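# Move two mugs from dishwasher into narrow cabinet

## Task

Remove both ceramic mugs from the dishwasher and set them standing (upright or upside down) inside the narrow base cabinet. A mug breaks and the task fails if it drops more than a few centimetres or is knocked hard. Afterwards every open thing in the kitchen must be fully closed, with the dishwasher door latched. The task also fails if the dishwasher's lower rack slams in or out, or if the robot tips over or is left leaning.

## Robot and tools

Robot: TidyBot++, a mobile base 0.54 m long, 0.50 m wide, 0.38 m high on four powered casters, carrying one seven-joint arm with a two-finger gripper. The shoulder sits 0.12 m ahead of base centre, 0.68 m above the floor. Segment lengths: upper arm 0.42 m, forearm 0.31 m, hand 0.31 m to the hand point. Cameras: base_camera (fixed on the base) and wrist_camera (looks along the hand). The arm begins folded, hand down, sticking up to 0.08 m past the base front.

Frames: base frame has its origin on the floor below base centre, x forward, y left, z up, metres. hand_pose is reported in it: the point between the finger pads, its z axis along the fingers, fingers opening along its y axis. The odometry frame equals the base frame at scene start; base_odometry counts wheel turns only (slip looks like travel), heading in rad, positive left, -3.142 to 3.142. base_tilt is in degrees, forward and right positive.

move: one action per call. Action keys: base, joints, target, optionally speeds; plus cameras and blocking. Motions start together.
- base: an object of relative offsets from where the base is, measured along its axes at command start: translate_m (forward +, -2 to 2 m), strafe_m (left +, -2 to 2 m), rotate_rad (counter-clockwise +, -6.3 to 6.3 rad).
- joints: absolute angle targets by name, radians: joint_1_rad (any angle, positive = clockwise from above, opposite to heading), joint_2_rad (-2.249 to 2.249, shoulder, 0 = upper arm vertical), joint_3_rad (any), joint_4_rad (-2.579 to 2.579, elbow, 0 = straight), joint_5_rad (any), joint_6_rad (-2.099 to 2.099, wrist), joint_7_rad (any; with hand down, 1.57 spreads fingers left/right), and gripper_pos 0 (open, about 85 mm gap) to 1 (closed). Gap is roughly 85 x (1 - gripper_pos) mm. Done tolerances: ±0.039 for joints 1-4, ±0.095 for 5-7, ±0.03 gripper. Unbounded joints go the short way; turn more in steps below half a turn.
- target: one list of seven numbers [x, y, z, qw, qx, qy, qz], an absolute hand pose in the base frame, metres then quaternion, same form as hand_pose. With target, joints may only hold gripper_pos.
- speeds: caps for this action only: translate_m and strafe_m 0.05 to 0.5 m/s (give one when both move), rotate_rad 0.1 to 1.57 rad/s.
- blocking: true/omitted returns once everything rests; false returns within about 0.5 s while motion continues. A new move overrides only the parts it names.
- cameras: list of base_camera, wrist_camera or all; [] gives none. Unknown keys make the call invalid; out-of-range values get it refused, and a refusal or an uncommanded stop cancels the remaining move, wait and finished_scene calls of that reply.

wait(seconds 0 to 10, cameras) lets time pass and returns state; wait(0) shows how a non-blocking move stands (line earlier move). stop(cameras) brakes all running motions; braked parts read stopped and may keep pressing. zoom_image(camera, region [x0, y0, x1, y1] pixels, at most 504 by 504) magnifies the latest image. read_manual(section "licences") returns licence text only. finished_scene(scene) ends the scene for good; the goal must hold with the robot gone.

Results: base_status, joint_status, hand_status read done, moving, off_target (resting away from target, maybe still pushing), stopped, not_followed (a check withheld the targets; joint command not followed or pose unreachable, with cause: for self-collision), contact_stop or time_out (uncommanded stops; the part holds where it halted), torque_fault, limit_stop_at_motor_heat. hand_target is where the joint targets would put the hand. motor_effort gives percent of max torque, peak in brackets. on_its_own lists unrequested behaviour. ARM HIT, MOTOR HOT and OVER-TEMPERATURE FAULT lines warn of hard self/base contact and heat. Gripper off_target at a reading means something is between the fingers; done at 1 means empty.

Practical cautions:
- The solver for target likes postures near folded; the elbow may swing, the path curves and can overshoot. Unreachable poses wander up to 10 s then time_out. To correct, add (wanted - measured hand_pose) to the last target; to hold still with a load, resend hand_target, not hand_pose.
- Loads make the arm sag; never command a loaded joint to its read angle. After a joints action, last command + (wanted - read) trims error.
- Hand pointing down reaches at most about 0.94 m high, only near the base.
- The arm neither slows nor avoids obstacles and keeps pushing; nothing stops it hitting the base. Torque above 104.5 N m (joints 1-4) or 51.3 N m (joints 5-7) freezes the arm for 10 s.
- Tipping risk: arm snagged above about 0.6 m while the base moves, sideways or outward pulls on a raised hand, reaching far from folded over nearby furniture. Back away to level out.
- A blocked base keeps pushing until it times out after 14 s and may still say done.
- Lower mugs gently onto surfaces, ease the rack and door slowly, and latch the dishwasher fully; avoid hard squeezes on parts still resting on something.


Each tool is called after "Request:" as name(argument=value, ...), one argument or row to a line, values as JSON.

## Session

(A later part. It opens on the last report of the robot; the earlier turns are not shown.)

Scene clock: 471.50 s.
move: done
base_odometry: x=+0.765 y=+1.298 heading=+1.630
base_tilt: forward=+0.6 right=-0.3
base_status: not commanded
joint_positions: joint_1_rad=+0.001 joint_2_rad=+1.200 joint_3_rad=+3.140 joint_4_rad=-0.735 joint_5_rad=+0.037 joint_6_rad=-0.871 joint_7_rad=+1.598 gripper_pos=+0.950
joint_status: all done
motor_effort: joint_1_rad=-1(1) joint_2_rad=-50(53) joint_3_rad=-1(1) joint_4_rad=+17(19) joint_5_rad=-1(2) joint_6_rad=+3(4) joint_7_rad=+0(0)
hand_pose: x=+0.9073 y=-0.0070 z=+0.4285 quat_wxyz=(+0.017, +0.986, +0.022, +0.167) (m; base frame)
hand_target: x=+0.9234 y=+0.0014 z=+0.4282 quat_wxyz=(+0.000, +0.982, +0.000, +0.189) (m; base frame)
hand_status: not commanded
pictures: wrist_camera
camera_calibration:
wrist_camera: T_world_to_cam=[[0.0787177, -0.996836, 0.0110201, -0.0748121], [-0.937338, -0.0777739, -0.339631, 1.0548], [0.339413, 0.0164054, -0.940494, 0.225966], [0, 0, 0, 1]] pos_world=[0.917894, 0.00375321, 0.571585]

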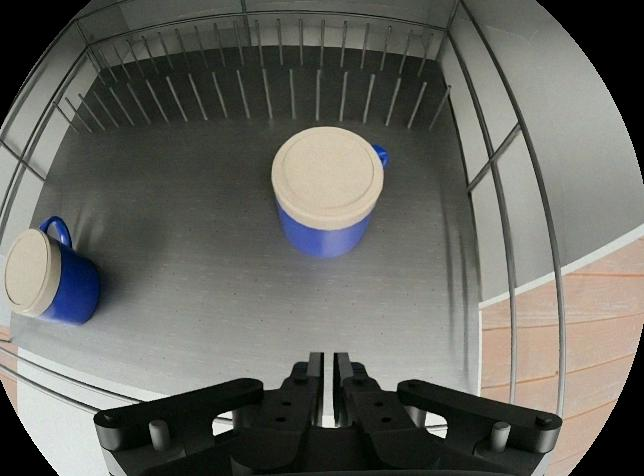

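Request:
move(
  joints={"joint_2_rad": 1.275, "joint_4_rad": -0.755, "joint_6_rad": -0.74},
  cameras=["wrist_camera"],
)

Request:
zoom_image(
  camera="wrist_camera",
  region=[200, 320, 470, 476],
)

Scene clock: 524.70 s.
move: done
base_odometry: x=+0.765 y=+1.298 heading=+1.630
base_tilt: forward=+0.6 right=-0.3
base_status: not commanded
joint_positions: joint_1_rad=+0.001 joint_2_rad=+1.252 joint_3_rad=+3.140 joint_4_rad=-0.749 joint_5_rad=+0.037 joint_6_rad=-0.792 joint_7_rad=+1.598 gripper_pos=+0.950
joint_status: all done
motor_effort: joint_1_rad=-1(1) joint_2_rad=-50(53) joint_3_rad=+0(1) joint_4_rad=+17(18) joint_5_rad=-1(2) joint_6_rad=+3(4) joint_7_rad=+0(0)
hand_pose: x=+0.9104 y=-0.0064 z=+0.3897 quat_wxyz=(+0.016, +0.985, +0.023, +0.173) (m; base frame)
hand_target: x=+0.9163 y=+0.0014 z=+0.3751 quat_wxyz=(+0.000, +0.983, +0.000, +0.185) (m; base frame)
hand_status: not commanded
pictures: wrist_camera
camera_calibration:
wrist_camera: T_world_to_cam=[[0.0811426, -0.996643, 0.010865, -0.0762193], [-0.932712, -0.0797715, -0.351688, 1.04501], [0.351375, 0.018403, -0.936054, 0.175829], [0, 0, 0, 1]] pos_world=[0.919097, 0.0041629, 0.532932]

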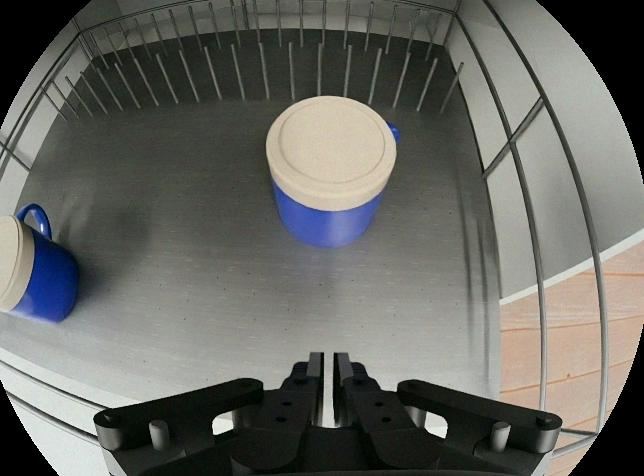

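Scaled by 1.867.

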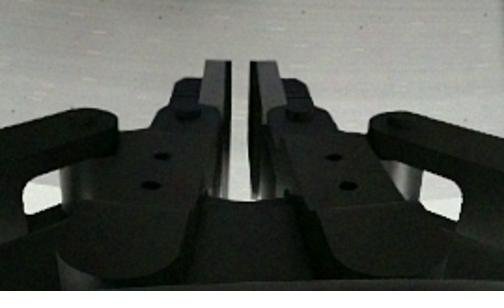

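Request:
move(
  base={"translate_m": -0.03},
  speeds={"translate_m": 0.05},
  cameras=["wrist_camera"],
)

Scene clock: 529.00 s.
move: done
base_odometry: x=+0.767 y=+1.268 heading=+1.630
base_tilt: forward=+0.5 right=-0.3
base_status: done
joint_positions: joint_1_rad=+0.001 joint_2_rad=+1.252 joint_3_rad=+3.140 joint_4_rad=-0.751 joint_5_rad=+0.037 joint_6_rad=-0.772 joint_7_rad=+1.598 gripper_pos=+0.950
joint_status: not commanded
motor_effort: joint_1_rad=-1(2) joint_2_rad=-49(52) joint_3_rad=-1(1) joint_4_rad=+16(18) joint_5_rad=-1(2) joint_6_rad=+2(4) joint_7_rad=+0(1)
hand_pose: x=+0.9156 y=-0.0063 z=+0.3913 quat_wxyz=(+0.016, +0.983, +0.023, +0.182) (m; base frame)
hand_target: x=+0.9163 y=+0.0014 z=+0.3751 quat_wxyz=(+0.000, +0.983, +0.000, +0.185) (m; base frame)
hand_status: not commanded
pictures: wrist_camera
camera_calibration:
wrist_camera: T_world_to_cam=[[0.0815815, -0.996594, 0.0120761, -0.077302], [-0.926042, -0.0802749, -0.368785, 1.05111], [0.368498, 0.0189031, -0.929436, 0.15733], [0, 0, 0, 1]] pos_world=[0.921706, 0.00436534, 0.534797]

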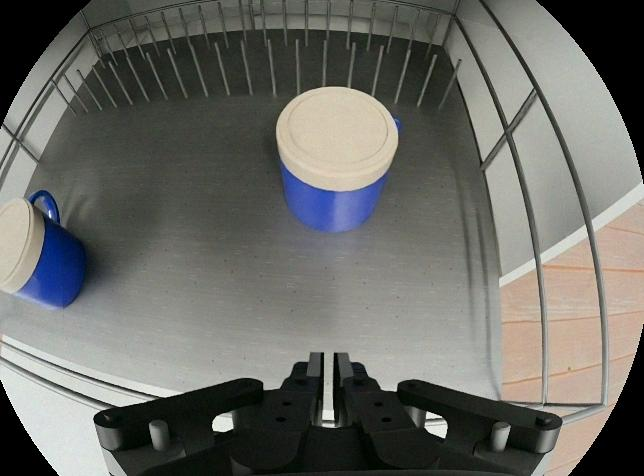

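Request:
move(
  base={"translate_m": -0.05},
  speeds={"translate_m": 0.05},
  cameras=["wrist_camera"],
)

Scene clock: 533.20 s.
move: done
base_odometry: x=+0.770 y=+1.218 heading=+1.630
base_tilt: forward=+0.6 right=-0.3
base_status: done
joint_positions: joint_1_rad=+0.001 joint_2_rad=+1.253 joint_3_rad=+3.140 joint_4_rad=-0.751 joint_5_rad=+0.037 joint_6_rad=-0.762 joint_7_rad=+1.598 gripper_pos=+0.950
joint_status: not commanded
motor_effort: joint_1_rad=-1(3) joint_2_rad=-49(50) joint_3_rad=+0(2) joint_4_rad=+16(18) joint_5_rad=-1(3) joint_6_rad=+3(4) joint_7_rad=+0(1)
hand_pose: x=+0.9183 y=-0.0062 z=+0.3921 quat_wxyz=(+0.016, +0.982, +0.023, +0.187) (m; base frame)
hand_target: x=+0.9163 y=+0.0014 z=+0.3751 quat_wxyz=(+0.000, +0.983, +0.000, +0.185) (m; base frame)
hand_status: not commanded
pictures: wrist_camera
camera_calibration:
wrist_camera: T_world_to_cam=[[0.0817224, -0.996574, 0.0127476, -0.0779073], [-0.922451, -0.0804746, -0.377634, 1.05406], [0.377366, 0.0191021, -0.925867, 0.147526], [0, 0, 0, 1]] pos_world=[0.923011, 0.00436631, 0.53563]

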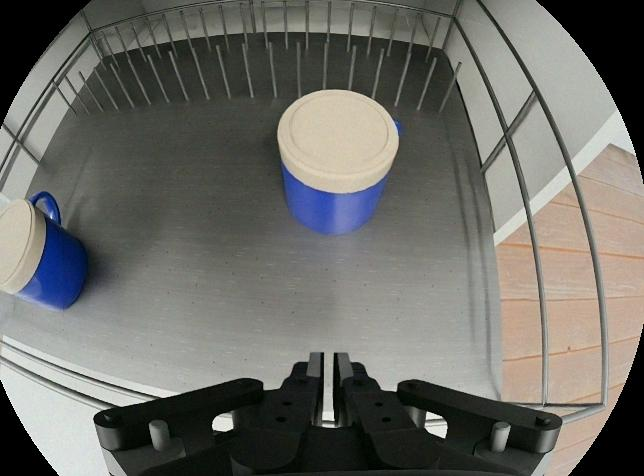

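Request:
move(
  base={"translate_m": -0.14},
  speeds={"translate_m": 0.06},
  cameras=["wrist_camera", "base_camera"],
)

Scene clock: 537.77 s.
move: done
base_odometry: x=+0.778 y=+1.078 heading=+1.630
base_tilt: forward=+0.5 right=-0.3
base_status: done
joint_positions: joint_1_rad=+0.001 joint_2_rad=+1.253 joint_3_rad=+3.140 joint_4_rad=-0.751 joint_5_rad=+0.037 joint_6_rad=-0.755 joint_7_rad=+1.598 gripper_pos=+0.950
joint_status: not commanded
motor_effort: joint_1_rad=-1(3) joint_2_rad=-49(50) joint_3_rad=-1(2) joint_4_rad=+17(18) joint_5_rad=-2(3) joint_6_rad=+3(4) joint_7_rad=+0(1)
hand_pose: x=+0.9203 y=-0.0062 z=+0.3929 quat_wxyz=(+0.016, +0.981, +0.023, +0.190) (m; base frame)
hand_target: x=+0.9163 y=+0.0014 z=+0.3751 quat_wxyz=(+0.000, +0.983, +0.000, +0.185) (m; base frame)
hand_status: not commanded
pictures: base_camera, wrist_camera
camera_calibration:
wrist_camera: T_world_to_cam=[[0.0818033, -0.996562, 0.0131423, -0.0782857], [-0.919913, -0.0805724, -0.383755, 1.05623], [0.383495, 0.0193027, -0.923341, 0.140892], [0, 0, 0, 1]] pos_world=[0.924013, 0.00436696, 0.536454]

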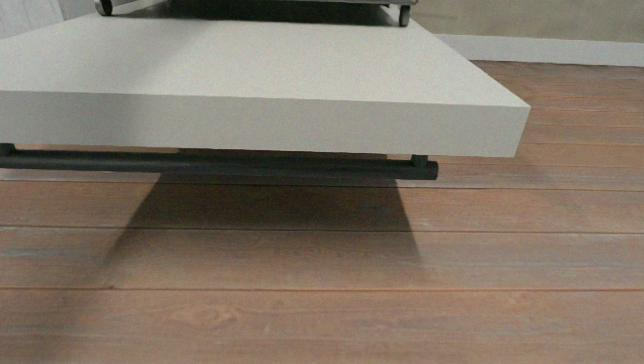

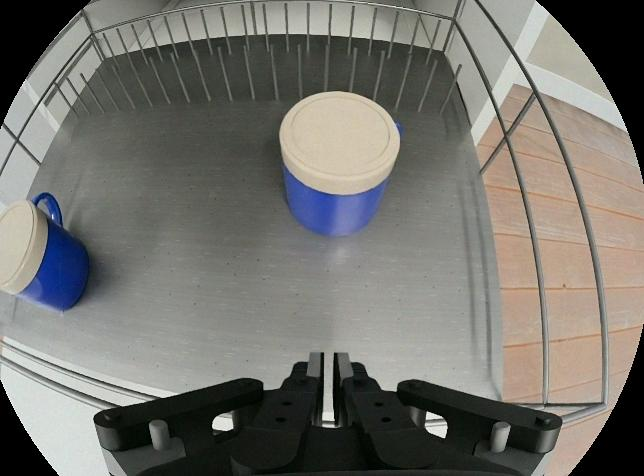

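Request:
move(
  base={"translate_m": -0.07},
  speeds={"translate_m": 0.05},
  cameras=["wrist_camera", "base_camera"],
)

Scene clock: 545.60 s.
move: done
base_odometry: x=+0.782 y=+1.009 heading=+1.629
base_tilt: forward=+0.5 right=-0.3
base_status: done
joint_positions: joint_1_rad=+0.001 joint_2_rad=+1.253 joint_3_rad=+3.140 joint_4_rad=-0.750 joint_5_rad=+0.037 joint_6_rad=-0.751 joint_7_rad=+1.598 gripper_pos=+0.950
joint_status: not commanded
motor_effort: joint_1_rad=-1(3) joint_2_rad=-49(50) joint_3_rad=-1(2) joint_4_rad=+16(18) joint_5_rad=-1(3) joint_6_rad=+4(4) joint_7_rad=+0(1)
hand_pose: x=+0.9218 y=-0.0062 z=+0.3937 quat_wxyz=(+0.016, +0.981, +0.023, +0.192) (m; base frame)
hand_target: x=+0.9163 y=+0.0014 z=+0.3751 quat_wxyz=(+0.000, +0.983, +0.000, +0.185) (m; base frame)
hand_status: not commanded
pictures: base_camera, wrist_camera
camera_calibration:
wrist_camera: T_world_to_cam=[[0.0818735, -0.996552, 0.0134797, -0.0786064], [-0.918067, -0.0806754, -0.388129, 1.05789], [0.387878, 0.0194022, -0.921506, 0.136206], [0, 0, 0, 1]] pos_world=[0.924815, 0.00436745, 0.537171]

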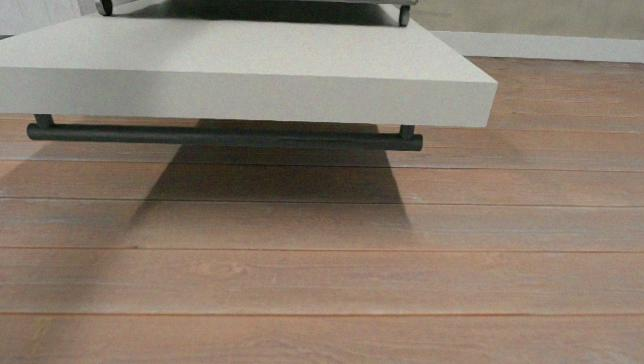

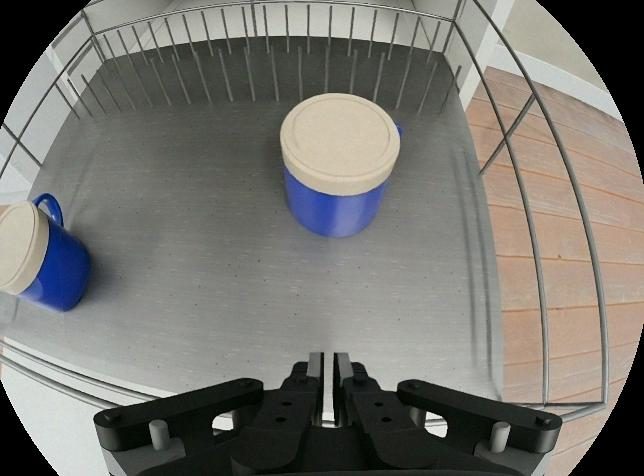

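Request:
move(
  base={"translate_m": 0.02},
  speeds={"translate_m": 0.05},
  cameras=[],
)

Request:
move(
  joints={"joint_2_rad": 1.05, "joint_4_rad": -0.80, "joint_6_rad": -0.98},
  cameras=["wrist_camera", "base_camera"],
)

Scene clock: 552.23 s.
move: done
base_odometry: x=+0.781 y=+1.029 heading=+1.629
base_tilt: forward=+0.5 right=-0.4
base_status: done
joint_positions: joint_1_rad=+0.001 joint_2_rad=+1.253 joint_3_rad=+3.140 joint_4_rad=-0.751 joint_5_rad=+0.037 joint_6_rad=-0.751 joint_7_rad=+1.598 gripper_pos=+0.950
joint_status: not commanded
motor_effort: joint_1_rad=-1(3) joint_2_rad=-50(52) joint_3_rad=-1(1) joint_4_rad=+17(18) joint_5_rad=-1(2) joint_6_rad=+3(5) joint_7_rad=+0(0)
hand_pose: x=+0.9213 y=-0.0062 z=+0.3932 quat_wxyz=(+0.016, +0.981, +0.023, +0.192) (m; base frame)
hand_target: x=+0.9163 y=+0.0014 z=+0.3751 quat_wxyz=(+0.000, +0.983, +0.000, +0.185) (m; base frame)
hand_status: not commanded
pictures: none
No camera images: "cameras" was empty.

Scene clock: 553.83 s.
move: done
base_odometry: x=+0.781 y=+1.029 heading=+1.629
base_tilt: forward=+0.6 right=-0.4
base_status: not commanded
joint_positions: joint_1_rad=+0.001 joint_2_rad=+1.032 joint_3_rad=+3.140 joint_4_rad=-0.792 joint_5_rad=+0.037 joint_6_rad=-0.923 joint_7_rad=+1.598 gripper_pos=+0.950
joint_status: all done
motor_effort: joint_1_rad=-1(1) joint_2_rad=-48(55) joint_3_rad=+0(1) joint_4_rad=+19(19) joint_5_rad=-1(2) joint_6_rad=+3(4) joint_7_rad=+0(1)
hand_pose: x=+0.9040 y=-0.0074 z=+0.5318 quat_wxyz=(+0.018, +0.980, +0.021, +0.196) (m; base frame)
hand_target: x=+0.8816 y=+0.0014 z=+0.5082 quat_wxyz=(+0.000, +0.988, +0.000, +0.155) (m; base frame)
hand_status: not commanded
pictures: base_camera, wrist_camera
camera_calibration:
wrist_camera: T_world_to_cam=[[0.0762271, -0.996957, 0.016334, -0.0766668], [-0.915746, -0.0764797, -0.39441, 1.09643], [0.394459, 0.0151069, -0.918789, 0.263061], [0, 0, 0, 1]] pos_world=[0.906127, 0.00344691, 0.675392]

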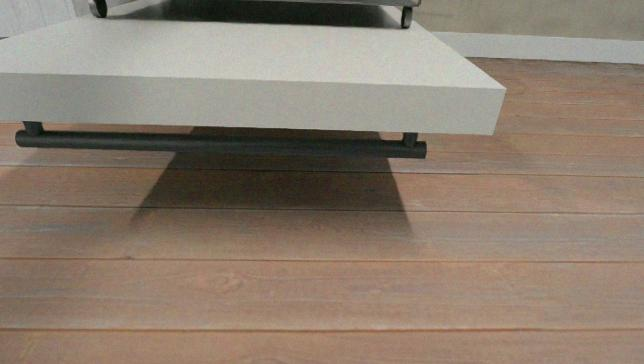

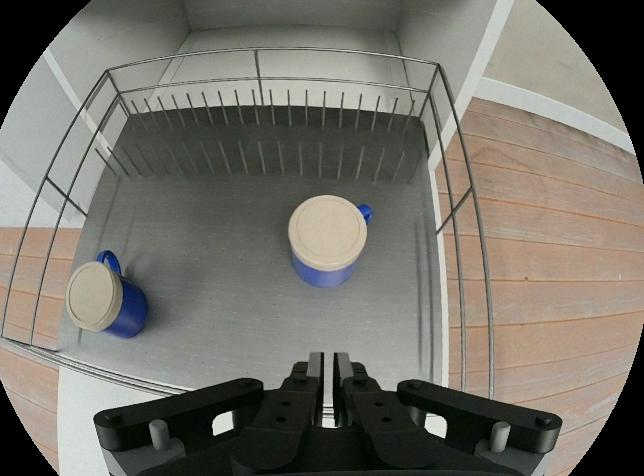

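Request:
zoom_image(
  camera="wrist_camera",
  region=[270, 180, 390, 300],
)

Request:
zoom_image(
  camera="wrist_camera",
  region=[50, 235, 170, 355],
)

Scaled by 4.200.

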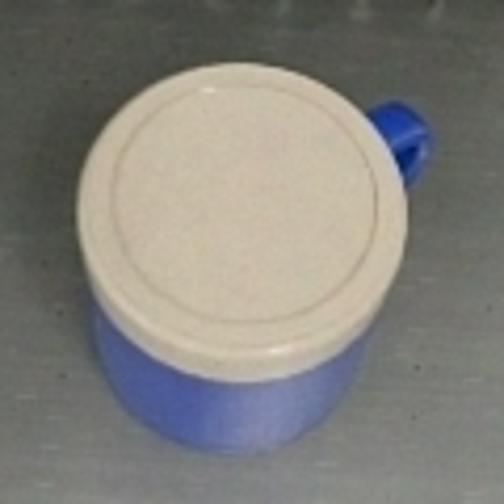

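Scaled by 4.200.

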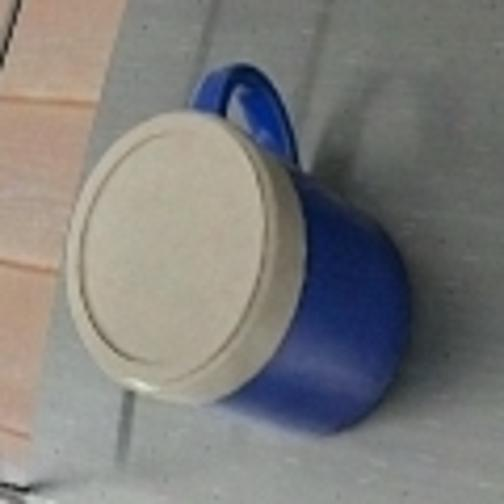

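Request:
move(
  joints={"joint_2_rad": 0.49, "joint_4_rad": -1.727, "joint_6_rad": -0.3},
  cameras=[],
)

Request:
move(
  base={"rotate_rad": -1.55},
  cameras=["wrist_camera", "base_camera"],
)

Scene clock: 602.87 s.
move: done
base_odometry: x=+0.781 y=+1.029 heading=+1.629
base_tilt: forward=+0.5 right=-0.4
base_status: not commanded
joint_positions: joint_1_rad=+0.001 joint_2_rad=+0.501 joint_3_rad=+3.140 joint_4_rad=-1.715 joint_5_rad=+0.037 joint_6_rad=-0.361 joint_7_rad=+1.598 gripper_pos=+0.950
joint_status: all done
motor_effort: joint_1_rad=-1(1) joint_2_rad=-33(49) joint_3_rad=+0(1) joint_4_rad=+16(19) joint_5_rad=-1(2) joint_6_rad=+4(6) joint_7_rad=+0(1)
hand_pose: x=+0.7391 y=-0.0021 z=+0.5991 quat_wxyz=(+0.014, +0.960, +0.028, +0.279) (m; base frame)
hand_target: x=+0.7500 y=+0.0014 z=+0.6112 quat_wxyz=(+0.000, +0.952, +0.000, +0.307) (m; base frame)
hand_status: not commanded
pictures: none
No camera images: "cameras" was empty.

Scene clock: 605.23 s.
move: done
base_odometry: x=+0.781 y=+1.029 heading=+0.080
base_tilt: forward=+0.6 right=-0.3
base_status: done
joint_positions: joint_1_rad=+0.009 joint_2_rad=+0.501 joint_3_rad=+3.148 joint_4_rad=-1.715 joint_5_rad=+0.037 joint_6_rad=-0.350 joint_7_rad=+1.598 gripper_pos=+0.950
joint_status: not commanded
motor_effort: joint_1_rad=-1(6) joint_2_rad=-33(35) joint_3_rad=+0(4) joint_4_rad=+16(17) joint_5_rad=-1(3) joint_6_rad=+5(5) joint_7_rad=+0(1)
hand_pose: x=+0.7418 y=-0.0123 z=+0.6010 quat_wxyz=(+0.018, +0.959, +0.021, +0.284) (m; base frame)
hand_target: x=+0.7500 y=+0.0014 z=+0.6112 quat_wxyz=(+0.000, +0.952, +0.000, +0.307) (m; base frame)
hand_status: not commanded
pictures: base_camera, wrist_camera
camera_calibration:
wrist_camera: T_world_to_cam=[[0.0758694, -0.996739, 0.0274868, -0.0767162], [-0.829141, -0.0783765, -0.553518, 1.00619], [0.553867, 0.0192046, -0.832384, 0.220555], [0, 0, 0, 1]] pos_world=[0.717936, -0.00183999, 0.742639]

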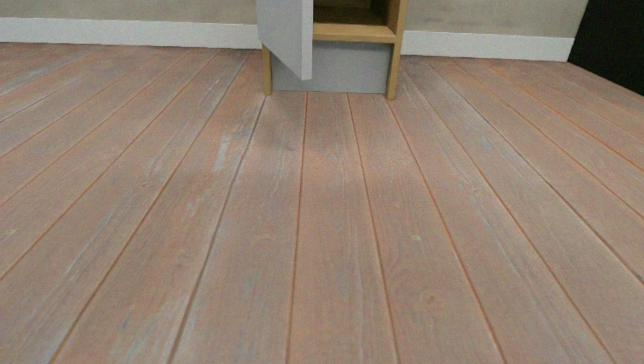

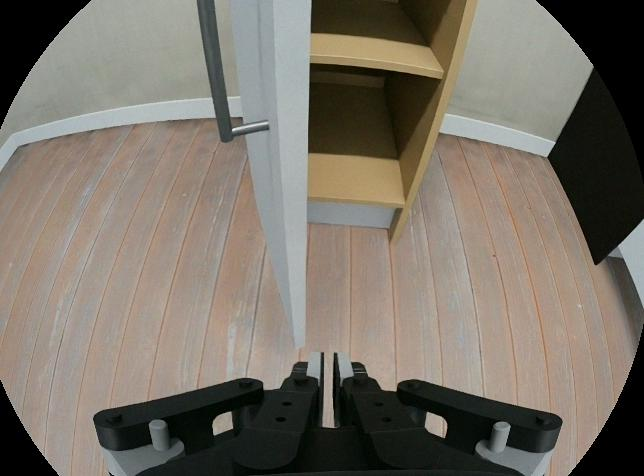

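Request:
zoom_image(
  camera="wrist_camera",
  region=[290, 0, 490, 250],
)

Request:
zoom_image(
  camera="base_camera",
  region=[240, 0, 430, 120],
)

Scaled by 2.016.

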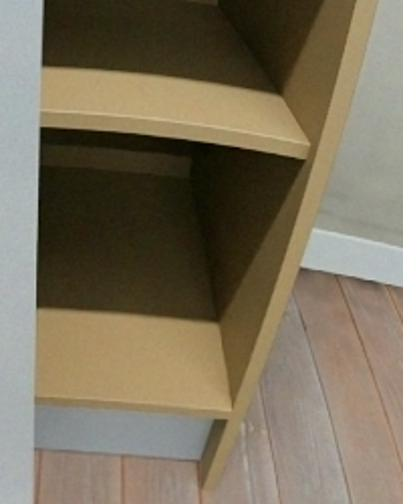

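Scaled by 2.653.

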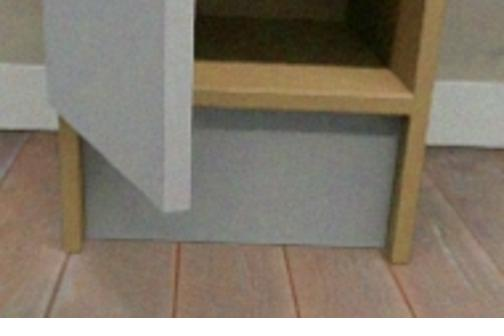

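Request:
move(
  base={"strafe_m": -0.08},
  speeds={"strafe_m": 0.2},
  cameras=["wrist_camera"],
)

Request:
move(
  base={"translate_m": 0.22},
  speeds={"translate_m": 0.2},
  cameras=["wrist_camera", "base_camera"],
)

Scene clock: 715.83 s.
move: done
base_odometry: x=+0.788 y=+0.949 heading=+0.078
base_tilt: forward=+0.6 right=-0.3
base_status: done
joint_positions: joint_1_rad=+0.010 joint_2_rad=+0.501 joint_3_rad=+3.148 joint_4_rad=-1.715 joint_5_rad=+0.037 joint_6_rad=-0.350 joint_7_rad=+1.598 gripper_pos=+0.950
joint_status: not commanded
motor_effort: joint_1_rad=-1(5) joint_2_rad=-33(34) joint_3_rad=+0(3) joint_4_rad=+16(17) joint_5_rad=-1(2) joint_6_rad=+4(6) joint_7_rad=+0(1)
hand_pose: x=+0.7418 y=-0.0126 z=+0.6011 quat_wxyz=(+0.018, +0.958, +0.020, +0.284) (m; base frame)
hand_target: x=+0.7500 y=+0.0014 z=+0.6112 quat_wxyz=(+0.000, +0.952, +0.000, +0.307) (m; base frame)
hand_status: not commanded
pictures: wrist_camera
camera_calibration:
wrist_camera: T_world_to_cam=[[0.0754255, -0.996774, 0.0274302, -0.0766562], [-0.829178, -0.0779759, -0.553519, 1.0062], [0.553872, 0.019005, -0.832385, 0.220557], [0, 0, 0, 1]] pos_world=[0.717937, -0.00214158, 0.742639]

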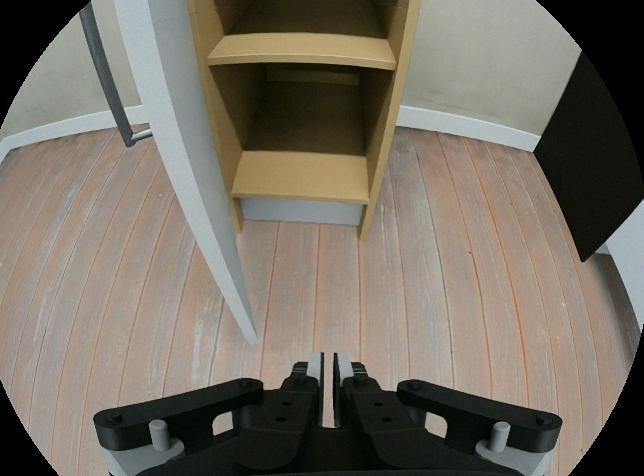

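Scene clock: 717.70 s.
move: done
base_odometry: x=+1.007 y=+0.966 heading=+0.078
base_tilt: forward=+0.6 right=-0.3
base_status: done
joint_positions: joint_1_rad=+0.010 joint_2_rad=+0.497 joint_3_rad=+3.148 joint_4_rad=-1.719 joint_5_rad=+0.037 joint_6_rad=-0.350 joint_7_rad=+1.598 gripper_pos=+0.950
joint_status: not commanded
motor_effort: joint_1_rad=-1(3) joint_2_rad=-32(34) joint_3_rad=+0(1) joint_4_rad=+16(17) joint_5_rad=-2(3) joint_6_rad=+5(6) joint_7_rad=+0(1)
hand_pose: x=+0.7404 y=-0.0125 z=+0.6019 quat_wxyz=(+0.018, +0.958, +0.020, +0.284) (m; base frame)
hand_target: x=+0.7500 y=+0.0014 z=+0.6112 quat_wxyz=(+0.000, +0.952, +0.000, +0.307) (m; base frame)
hand_status: not commanded
pictures: base_camera, wrist_camera
camera_calibration:
wrist_camera: T_world_to_cam=[[0.0754156, -0.996774, 0.0274574, -0.0765781], [-0.828978, -0.0779758, -0.553818, 1.00547], [0.554172, 0.019005, -0.832185, 0.221691], [0, 0, 0, 1]] pos_world=[0.716437, -0.00214158, 0.743441]

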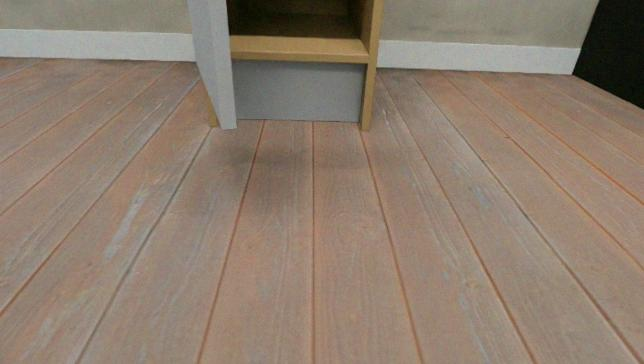

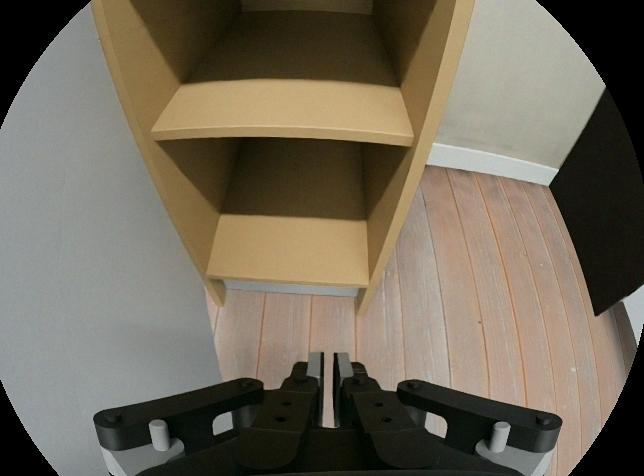

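Request:
move(
  base={"strafe_m": 0.12},
  speeds={"strafe_m": 0.1},
  cameras=["wrist_camera", "base_camera"],
)

Scene clock: 727.47 s.
move: done
base_odometry: x=+0.998 y=+1.086 heading=+0.078
base_tilt: forward=+0.6 right=-0.3
base_status: done
joint_positions: joint_1_rad=+0.007 joint_2_rad=+0.496 joint_3_rad=+3.147 joint_4_rad=-1.719 joint_5_rad=+0.037 joint_6_rad=-0.349 joint_7_rad=+1.598 gripper_pos=+0.950
joint_status: not commanded
motor_effort: joint_1_rad=-1(5) joint_2_rad=-32(33) joint_3_rad=+0(5) joint_4_rad=+16(17) joint_5_rad=-2(2) joint_6_rad=+5(6) joint_7_rad=+0(1)
hand_pose: x=+0.7405 y=-0.0100 z=+0.6020 quat_wxyz=(+0.018, +0.958, +0.022, +0.284) (m; base frame)
hand_target: x=+0.7500 y=+0.0014 z=+0.6112 quat_wxyz=(+0.000, +0.952, +0.000, +0.307) (m; base frame)
hand_status: not commanded
pictures: base_camera, wrist_camera
camera_calibration:
wrist_camera: T_world_to_cam=[[0.0793956, -0.99648, 0.0269074, -0.0766168], [-0.82849, -0.0809734, -0.554119, 1.00559], [0.554347, 0.0217021, -0.832002, 0.221472], [0, 0, 0, 1]] pos_world=[0.716431, 0.000272427, 0.743543]

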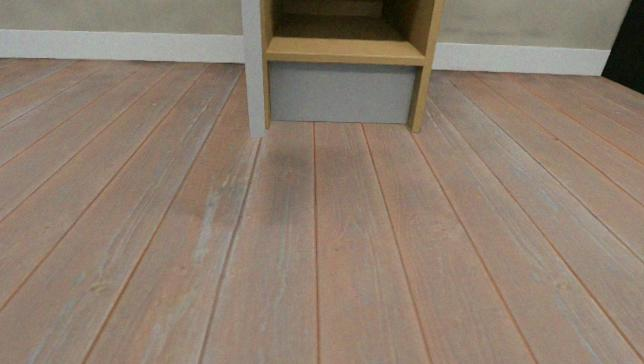

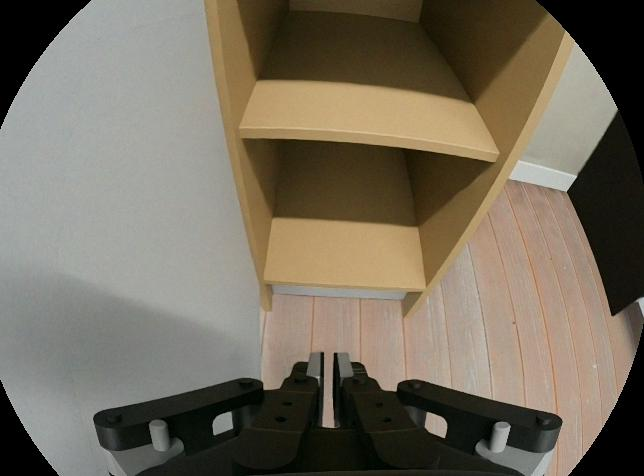

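Request:
move(
  cameras=["all"],
)

Scene clock: 753.67 s.
base_odometry: x=+0.998 y=+1.086 heading=+0.078
base_tilt: forward=+0.6 right=-0.3
base_status: done
joint_positions: joint_1_rad=+0.007 joint_2_rad=+0.496 joint_3_rad=+3.147 joint_4_rad=-1.719 joint_5_rad=+0.037 joint_6_rad=-0.349 joint_7_rad=+1.598 gripper_pos=+0.950
joint_status: not commanded
motor_effort: joint_1_rad=-1(5) joint_2_rad=-32(33) joint_3_rad=+0(5) joint_4_rad=+17(17) joint_5_rad=-3(2) joint_6_rad=+5(6) joint_7_rad=+0(1)
hand_pose: x=+0.7405 y=-0.0100 z=+0.6020 quat_wxyz=(+0.018, +0.958, +0.022, +0.284) (m; base frame)
hand_target: x=+0.7500 y=+0.0014 z=+0.6112 quat_wxyz=(+0.000, +0.952, +0.000, +0.307) (m; base frame)
hand_status: not commanded
pictures: base_camera, wrist_camera
camera_calibration:
wrist_camera: T_world_to_cam=[[0.0793956, -0.99648, 0.0269074, -0.0766168], [-0.82849, -0.0809734, -0.554119, 1.00559], [0.554347, 0.0217021, -0.832002, 0.221472], [0, 0, 0, 1]] pos_world=[0.716431, 0.000272427, 0.743543]

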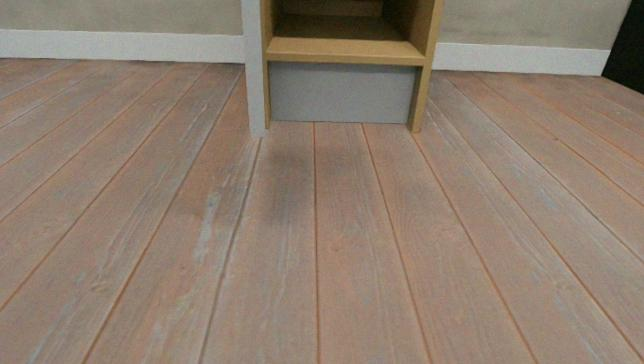

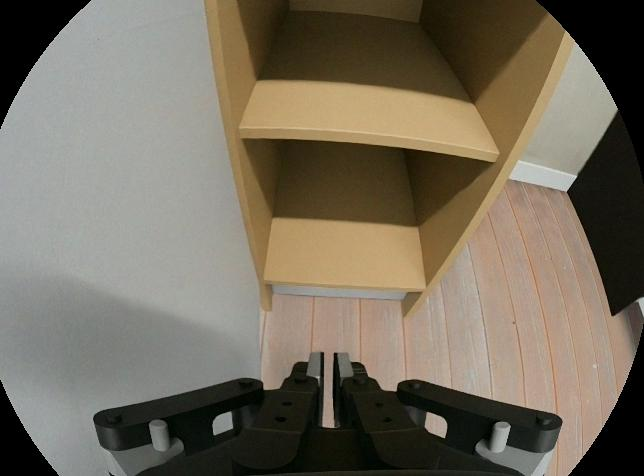

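Request:
move(
  base={"strafe_m": 0.08},
  speeds={"strafe_m": 0.06},
  cameras=["all"],
)

Scene clock: 776.47 s.
move: done
base_odometry: x=+0.992 y=+1.166 heading=+0.078
base_tilt: forward=+0.6 right=-0.3
base_status: done
joint_positions: joint_1_rad=+0.013 joint_2_rad=+0.496 joint_3_rad=+3.156 joint_4_rad=-1.719 joint_5_rad=+0.037 joint_6_rad=-0.349 joint_7_rad=+1.598 gripper_pos=+0.950
joint_status: not commanded
motor_effort: joint_1_rad=-5(9) joint_2_rad=-33(33) joint_3_rad=-3(8) joint_4_rad=+17(18) joint_5_rad=-2(4) joint_6_rad=+5(6) joint_7_rad=+0(1)
hand_pose: x=+0.7403 y=-0.0190 z=+0.6020 quat_wxyz=(+0.022, +0.958, +0.016, +0.284) (m; base frame)
hand_target: x=+0.7500 y=+0.0014 z=+0.6112 quat_wxyz=(+0.000, +0.952, +0.000, +0.307) (m; base frame)
hand_status: not commanded
pictures: base_camera, wrist_camera
camera_calibration:
wrist_camera: T_world_to_cam=[[0.0655247, -0.997371, 0.0309432, -0.0777082], [-0.829614, -0.0716824, -0.553717, 1.00553], [0.55448, 0.0106113, -0.83213, 0.221543], [0, 0, 0, 1]] pos_world=[0.716452, -0.00777589, 0.743536]

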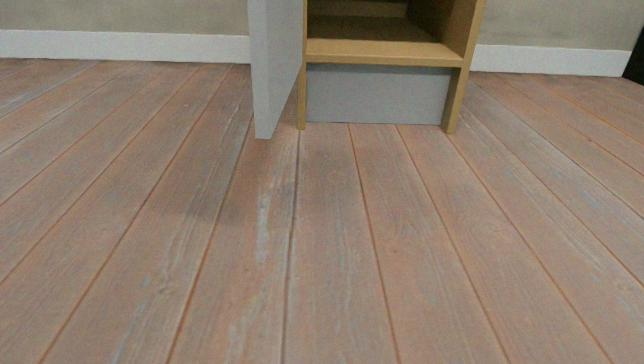

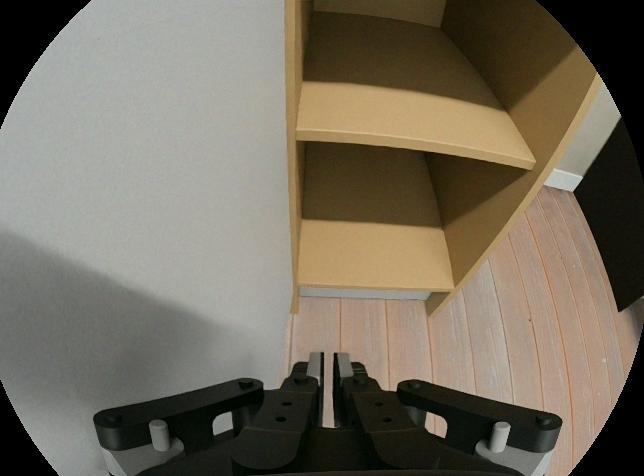

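Request:
move(
  base={"strafe_m": 0.05},
  speeds={"strafe_m": 0.06},
  cameras=["base_camera"],
)

Request:
move(
  base={"strafe_m": -0.04},
  cameras=["base_camera"],
)

Scene clock: 789.20 s.
move: done
base_odometry: x=+0.988 y=+1.215 heading=+0.077
base_tilt: forward=+0.6 right=-0.3
base_status: done
joint_positions: joint_1_rad=+0.060 joint_2_rad=+0.495 joint_3_rad=+3.197 joint_4_rad=-1.720 joint_5_rad=+0.037 joint_6_rad=-0.349 joint_7_rad=+1.598 gripper_pos=+0.950
joint_status: not commanded
motor_effort: joint_1_rad=-13(17) joint_2_rad=-32(33) joint_3_rad=-10(14) joint_4_rad=+17(18) joint_5_rad=-4(5) joint_6_rad=+5(7) joint_7_rad=+0(1)
hand_pose: x=+0.7365 y=-0.0719 z=+0.6023 quat_wxyz=(+0.043, +0.958, -0.021, +0.282) (m; base frame)
hand_target: x=+0.7500 y=+0.0014 z=+0.6112 quat_wxyz=(+0.000, +0.952, +0.000, +0.307) (m; base frame)
hand_status: not commanded
pictures: base_camera

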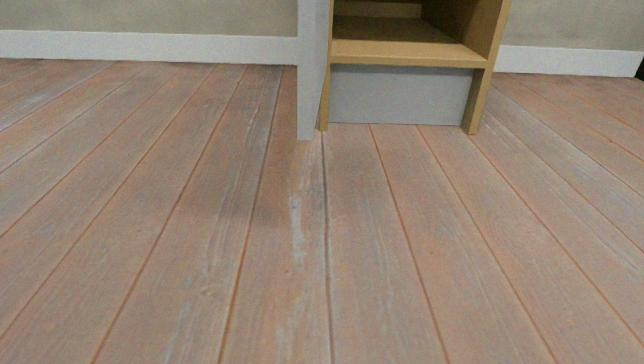

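Scene clock: 790.13 s.
move: done
base_odometry: x=+0.991 y=+1.175 heading=+0.077
base_tilt: forward=+0.5 right=-0.3
base_status: done
joint_positions: joint_1_rad=+0.026 joint_2_rad=+0.495 joint_3_rad=+3.159 joint_4_rad=-1.720 joint_5_rad=+0.037 joint_6_rad=-0.349 joint_7_rad=+1.598 gripper_pos=+0.950
joint_status: not commanded
motor_effort: joint_1_rad=-5(12) joint_2_rad=-32(35) joint_3_rad=-4(10) joint_4_rad=+16(17) joint_5_rad=-3(3) joint_6_rad=+5(6) joint_7_rad=+0(1)
hand_pose: x=+0.7395 y=-0.0290 z=+0.6021 quat_wxyz=(+0.025, +0.959, +0.009, +0.284) (m; base frame)
hand_target: x=+0.7500 y=+0.0014 z=+0.6112 quat_wxyz=(+0.000, +0.952, +0.000, +0.307) (m; base frame)
hand_status: not commanded
pictures: base_camera

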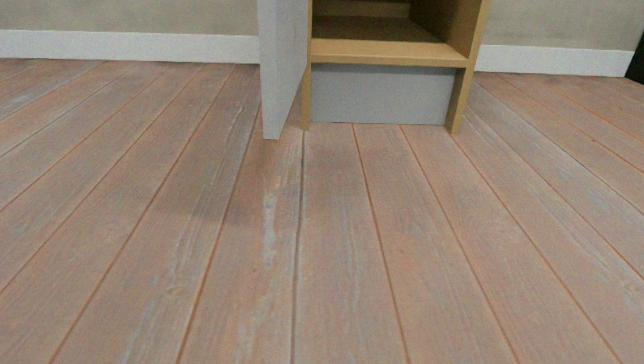

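Request:
move(
  base={"strafe_m": -0.045},
  cameras=[],
)

Request:
move(
  base={"translate_m": -0.3},
  cameras=["base_camera", "wrist_camera"],
)

Scene clock: 794.67 s.
move: done
base_odometry: x=+0.995 y=+1.130 heading=+0.078
base_tilt: forward=+0.6 right=-0.3
base_status: done
joint_positions: joint_1_rad=+0.007 joint_2_rad=+0.495 joint_3_rad=+3.145 joint_4_rad=-1.720 joint_5_rad=+0.037 joint_6_rad=-0.349 joint_7_rad=+1.598 gripper_pos=+0.950
joint_status: not commanded
motor_effort: joint_1_rad=-1(5) joint_2_rad=-33(33) joint_3_rad=+0(3) joint_4_rad=+16(17) joint_5_rad=-2(3) joint_6_rad=+5(6) joint_7_rad=+0(1)
hand_pose: x=+0.7400 y=-0.0093 z=+0.6022 quat_wxyz=(+0.017, +0.958, +0.023, +0.284) (m; base frame)
hand_target: x=+0.7500 y=+0.0014 z=+0.6112 quat_wxyz=(+0.000, +0.952, +0.000, +0.307) (m; base frame)
hand_status: not commanded
pictures: none
No camera images: "cameras" was empty.

Scene clock: 796.60 s.
move: done
base_odometry: x=+0.695 y=+1.107 heading=+0.077
base_tilt: forward=+0.6 right=-0.3
base_status: done
joint_positions: joint_1_rad=+0.007 joint_2_rad=+0.491 joint_3_rad=+3.145 joint_4_rad=-1.724 joint_5_rad=+0.037 joint_6_rad=-0.348 joint_7_rad=+1.598 gripper_pos=+0.950
joint_status: not commanded
motor_effort: joint_1_rad=-1(1) joint_2_rad=-32(36) joint_3_rad=+0(0) joint_4_rad=+16(18) joint_5_rad=-1(3) joint_6_rad=+4(6) joint_7_rad=+1(1)
hand_pose: x=+0.7387 y=-0.0092 z=+0.6032 quat_wxyz=(+0.017, +0.958, +0.023, +0.285) (m; base frame)
hand_target: x=+0.7500 y=+0.0014 z=+0.6112 quat_wxyz=(+0.000, +0.952, +0.000, +0.307) (m; base frame)
hand_status: not commanded
pictures: base_camera, wrist_camera
camera_calibration:
wrist_camera: T_world_to_cam=[[0.0805101, -0.99641, 0.0261785, -0.07615], [-0.827917, -0.0814747, -0.554901, 1.0049], [0.555042, 0.0230016, -0.831504, 0.222647], [0, 0, 0, 1]] pos_world=[0.714529, 0.000876261, 0.744747]

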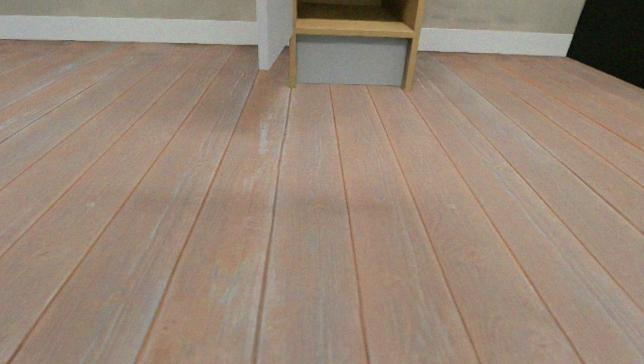

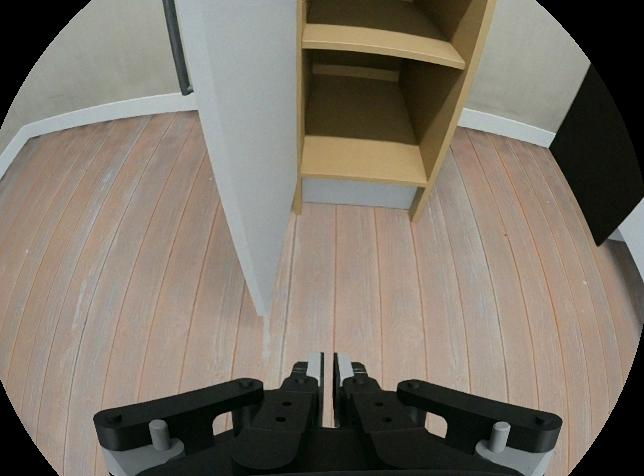

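Request:
move(
  base={"rotate_rad": 1.552},
  speeds={"rotate_rad": 0.8},
  cameras=["base_camera", "wrist_camera"],
)

Scene clock: 826.83 s.
move: done
base_odometry: x=+0.695 y=+1.107 heading=+1.629
base_tilt: forward=+0.5 right=-0.3
base_status: done
joint_positions: joint_1_rad=-0.001 joint_2_rad=+0.491 joint_3_rad=+3.141 joint_4_rad=-1.724 joint_5_rad=+0.037 joint_6_rad=-0.348 joint_7_rad=+1.598 gripper_pos=+0.950
joint_status: not commanded
motor_effort: joint_1_rad=-1(6) joint_2_rad=-32(33) joint_3_rad=+0(4) joint_4_rad=+17(17) joint_5_rad=+0(2) joint_6_rad=+5(6) joint_7_rad=+0(1)
hand_pose: x=+0.7387 y=-0.0020 z=+0.6032 quat_wxyz=(+0.015, +0.958, +0.028, +0.285) (m; base frame)
hand_target: x=+0.7500 y=+0.0014 z=+0.6112 quat_wxyz=(+0.000, +0.952, +0.000, +0.307) (m; base frame)
hand_status: not commanded
pictures: base_camera, wrist_camera
camera_calibration:
wrist_camera: T_world_to_cam=[[0.0919421, -0.995466, 0.0243651, -0.0762578], [-0.8269, -0.08996, -0.555107, 1.00493], [0.554782, 0.0308902, -0.831422, 0.222569], [0, 0, 0, 1]] pos_world=[0.71451, 0.00761621, 0.74475]

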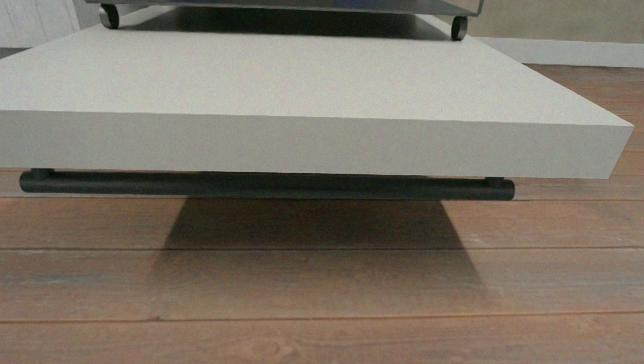

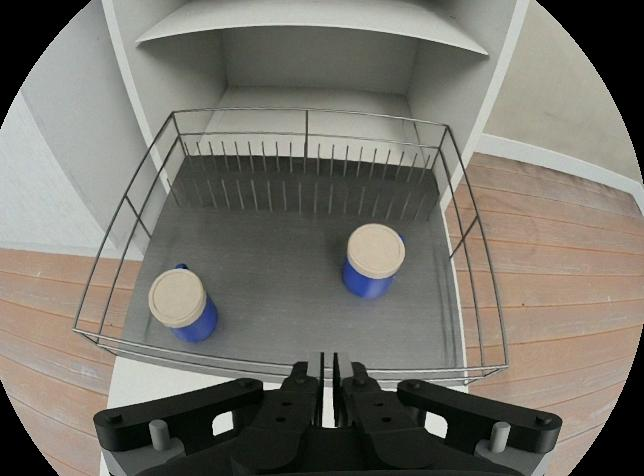

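Request:
move(
  base={"translate_m": 0.214, "strafe_m": -0.005},
  speeds={"translate_m": 0.2},
  joints={"gripper_pos": 0.45},
  cameras=[],
)

Request:
move(
  joints={"joint_1_rad": -0.332, "joint_2_rad": 0.90, "joint_4_rad": -1.10, "joint_6_rad": -1.14},
  cameras=["base_camera", "wrist_camera"],
)

Scene clock: 834.17 s.
move: done
base_odometry: x=+0.688 y=+1.321 heading=+1.630
base_tilt: forward=+0.6 right=-0.3
base_status: done
joint_positions: joint_1_rad=-0.001 joint_2_rad=+0.490 joint_3_rad=+3.141 joint_4_rad=-1.725 joint_5_rad=+0.037 joint_6_rad=-0.348 joint_7_rad=+1.598 gripper_pos=+0.450
joint_status: all done
motor_effort: joint_1_rad=-1(2) joint_2_rad=-32(34) joint_3_rad=+0(1) joint_4_rad=+17(17) joint_5_rad=-2(2) joint_6_rad=+5(6) joint_7_rad=+0(0)
hand_pose: x=+0.7387 y=-0.0020 z=+0.6037 quat_wxyz=(+0.015, +0.958, +0.028, +0.285) (m; base frame)
hand_target: x=+0.7500 y=+0.0014 z=+0.6112 quat_wxyz=(+0.000, +0.952, +0.000, +0.307) (m; base frame)
hand_status: not commanded
pictures: none
No camera images: "cameras" was empty.

Scene clock: 836.43 s.
move: done
base_odometry: x=+0.688 y=+1.321 heading=+1.630
base_tilt: forward=+0.6 right=-0.3
base_status: not commanded
joint_positions: joint_1_rad=-0.312 joint_2_rad=+0.870 joint_3_rad=+3.141 joint_4_rad=-1.125 joint_5_rad=+0.037 joint_6_rad=-1.081 joint_7_rad=+1.598 gripper_pos=+0.450
joint_status: all done
motor_effort: joint_1_rad=-1(3) joint_2_rad=-43(44) joint_3_rad=+0(1) joint_4_rad=+16(18) joint_5_rad=-2(2) joint_6_rad=+1(6) joint_7_rad=+0(1)
hand_pose: x=+0.7201 y=+0.1850 z=+0.5134 quat_wxyz=(+0.011, +0.984, +0.177, +0.035) (m; base frame)
hand_target: x=+0.7009 y=+0.2020 z=+0.5012 quat_wxyz=(+0.000, +0.986, +0.165, +0.001) (m; base frame)
hand_status: not commanded
pictures: base_camera, wrist_camera
camera_calibration:
wrist_camera: T_world_to_cam=[[0.375905, -0.926646, -0.00473457, -0.0884573], [-0.923961, -0.374416, -0.0781647, 0.834028], [0.0706583, 0.033757, -0.996929, 0.585496], [0, 0, 0, 1]] pos_world=[0.76249, 0.21054, 0.648471]

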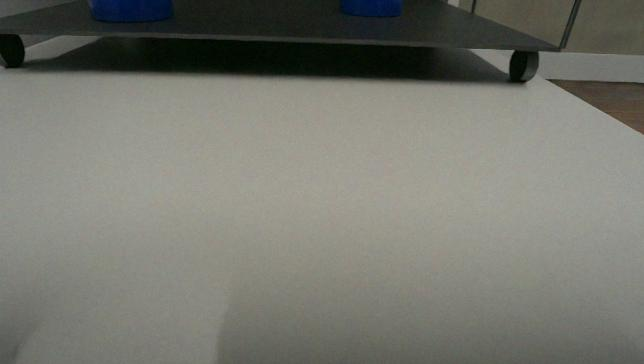

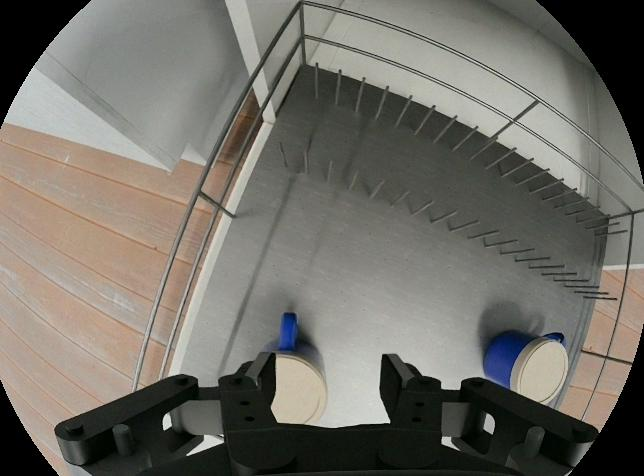

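Request:
zoom_image(
  camera="wrist_camera",
  region=[200, 280, 440, 450],
)

Scaled by 2.100.

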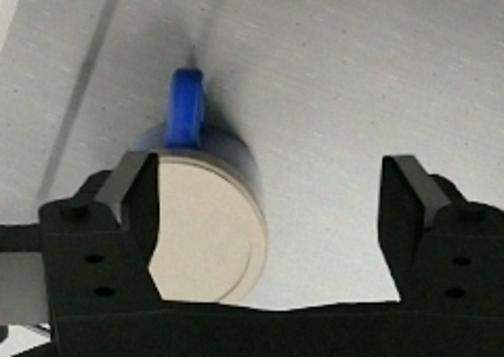

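Request:
move(
  joints={"joint_1_rad": -0.332, "joint_2_rad": 0.79, "joint_4_rad": -1.363, "joint_6_rad": -0.96},
  cameras=["base_camera", "wrist_camera"],
)

Request:
zoom_image(
  camera="wrist_camera",
  region=[200, 120, 440, 300],
)

Scene clock: 858.13 s.
move: done
base_odometry: x=+0.688 y=+1.321 heading=+1.630
base_tilt: forward=+0.7 right=-0.4
base_status: not commanded
joint_positions: joint_1_rad=-0.312 joint_2_rad=+0.799 joint_3_rad=+3.141 joint_4_rad=-1.350 joint_5_rad=+0.037 joint_6_rad=-1.015 joint_7_rad=+1.598 gripper_pos=+0.450
joint_status: all done
motor_effort: joint_1_rad=-1(1) joint_2_rad=-39(43) joint_3_rad=+0(1) joint_4_rad=+14(16) joint_5_rad=-1(2) joint_6_rad=-1(1) joint_7_rad=+0(1)
hand_pose: x=+0.6522 y=+0.1635 z=+0.4922 quat_wxyz=(+0.017, +0.984, +0.178, -0.009) (m; base frame)
hand_target: x=+0.6578 y=+0.1872 z=+0.4939 quat_wxyz=(-0.002, +0.986, +0.165, +0.014) (m; base frame)
hand_status: not commanded
pictures: base_camera, wrist_camera
camera_calibration:
wrist_camera: T_world_to_cam=[[0.377171, -0.92606, -0.0124672, -0.0801762], [-0.926026, -0.377303, 0.0108602, 0.719721], [-0.0147611, 0.00744883, -0.999863, 0.631494], [0, 0, 0, 1]] pos_world=[0.706042, 0.192601, 0.622592]

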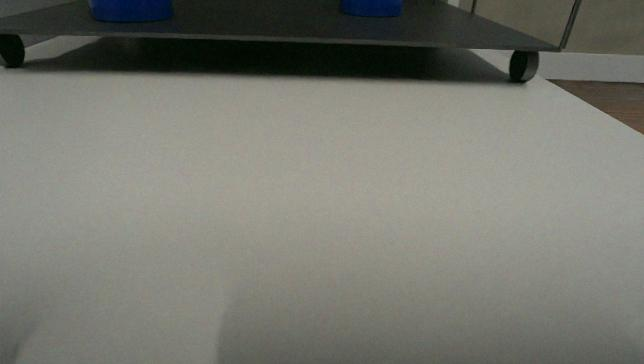

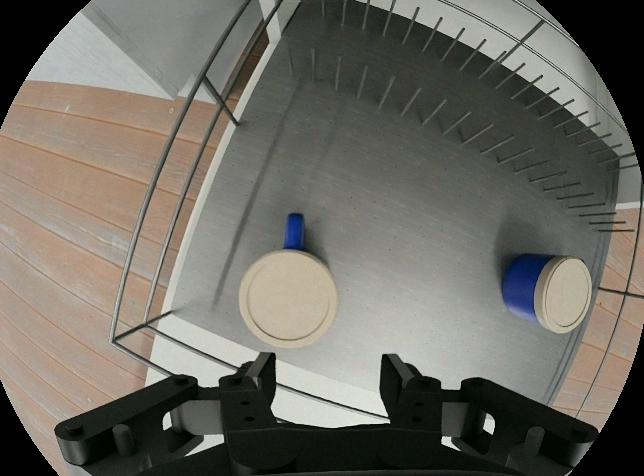

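Scaled by 2.100.

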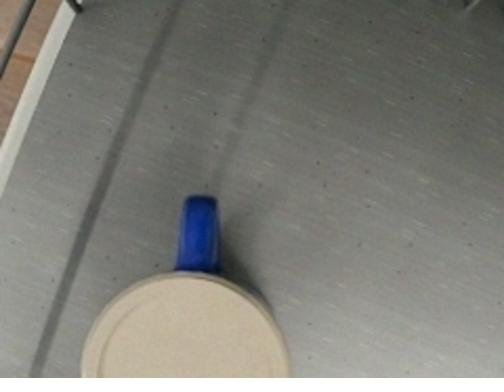

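Request:
zoom_image(
  camera="base_camera",
  region=[0, 260, 500, 364],
)

Scaled by 1.008.

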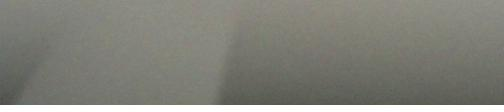

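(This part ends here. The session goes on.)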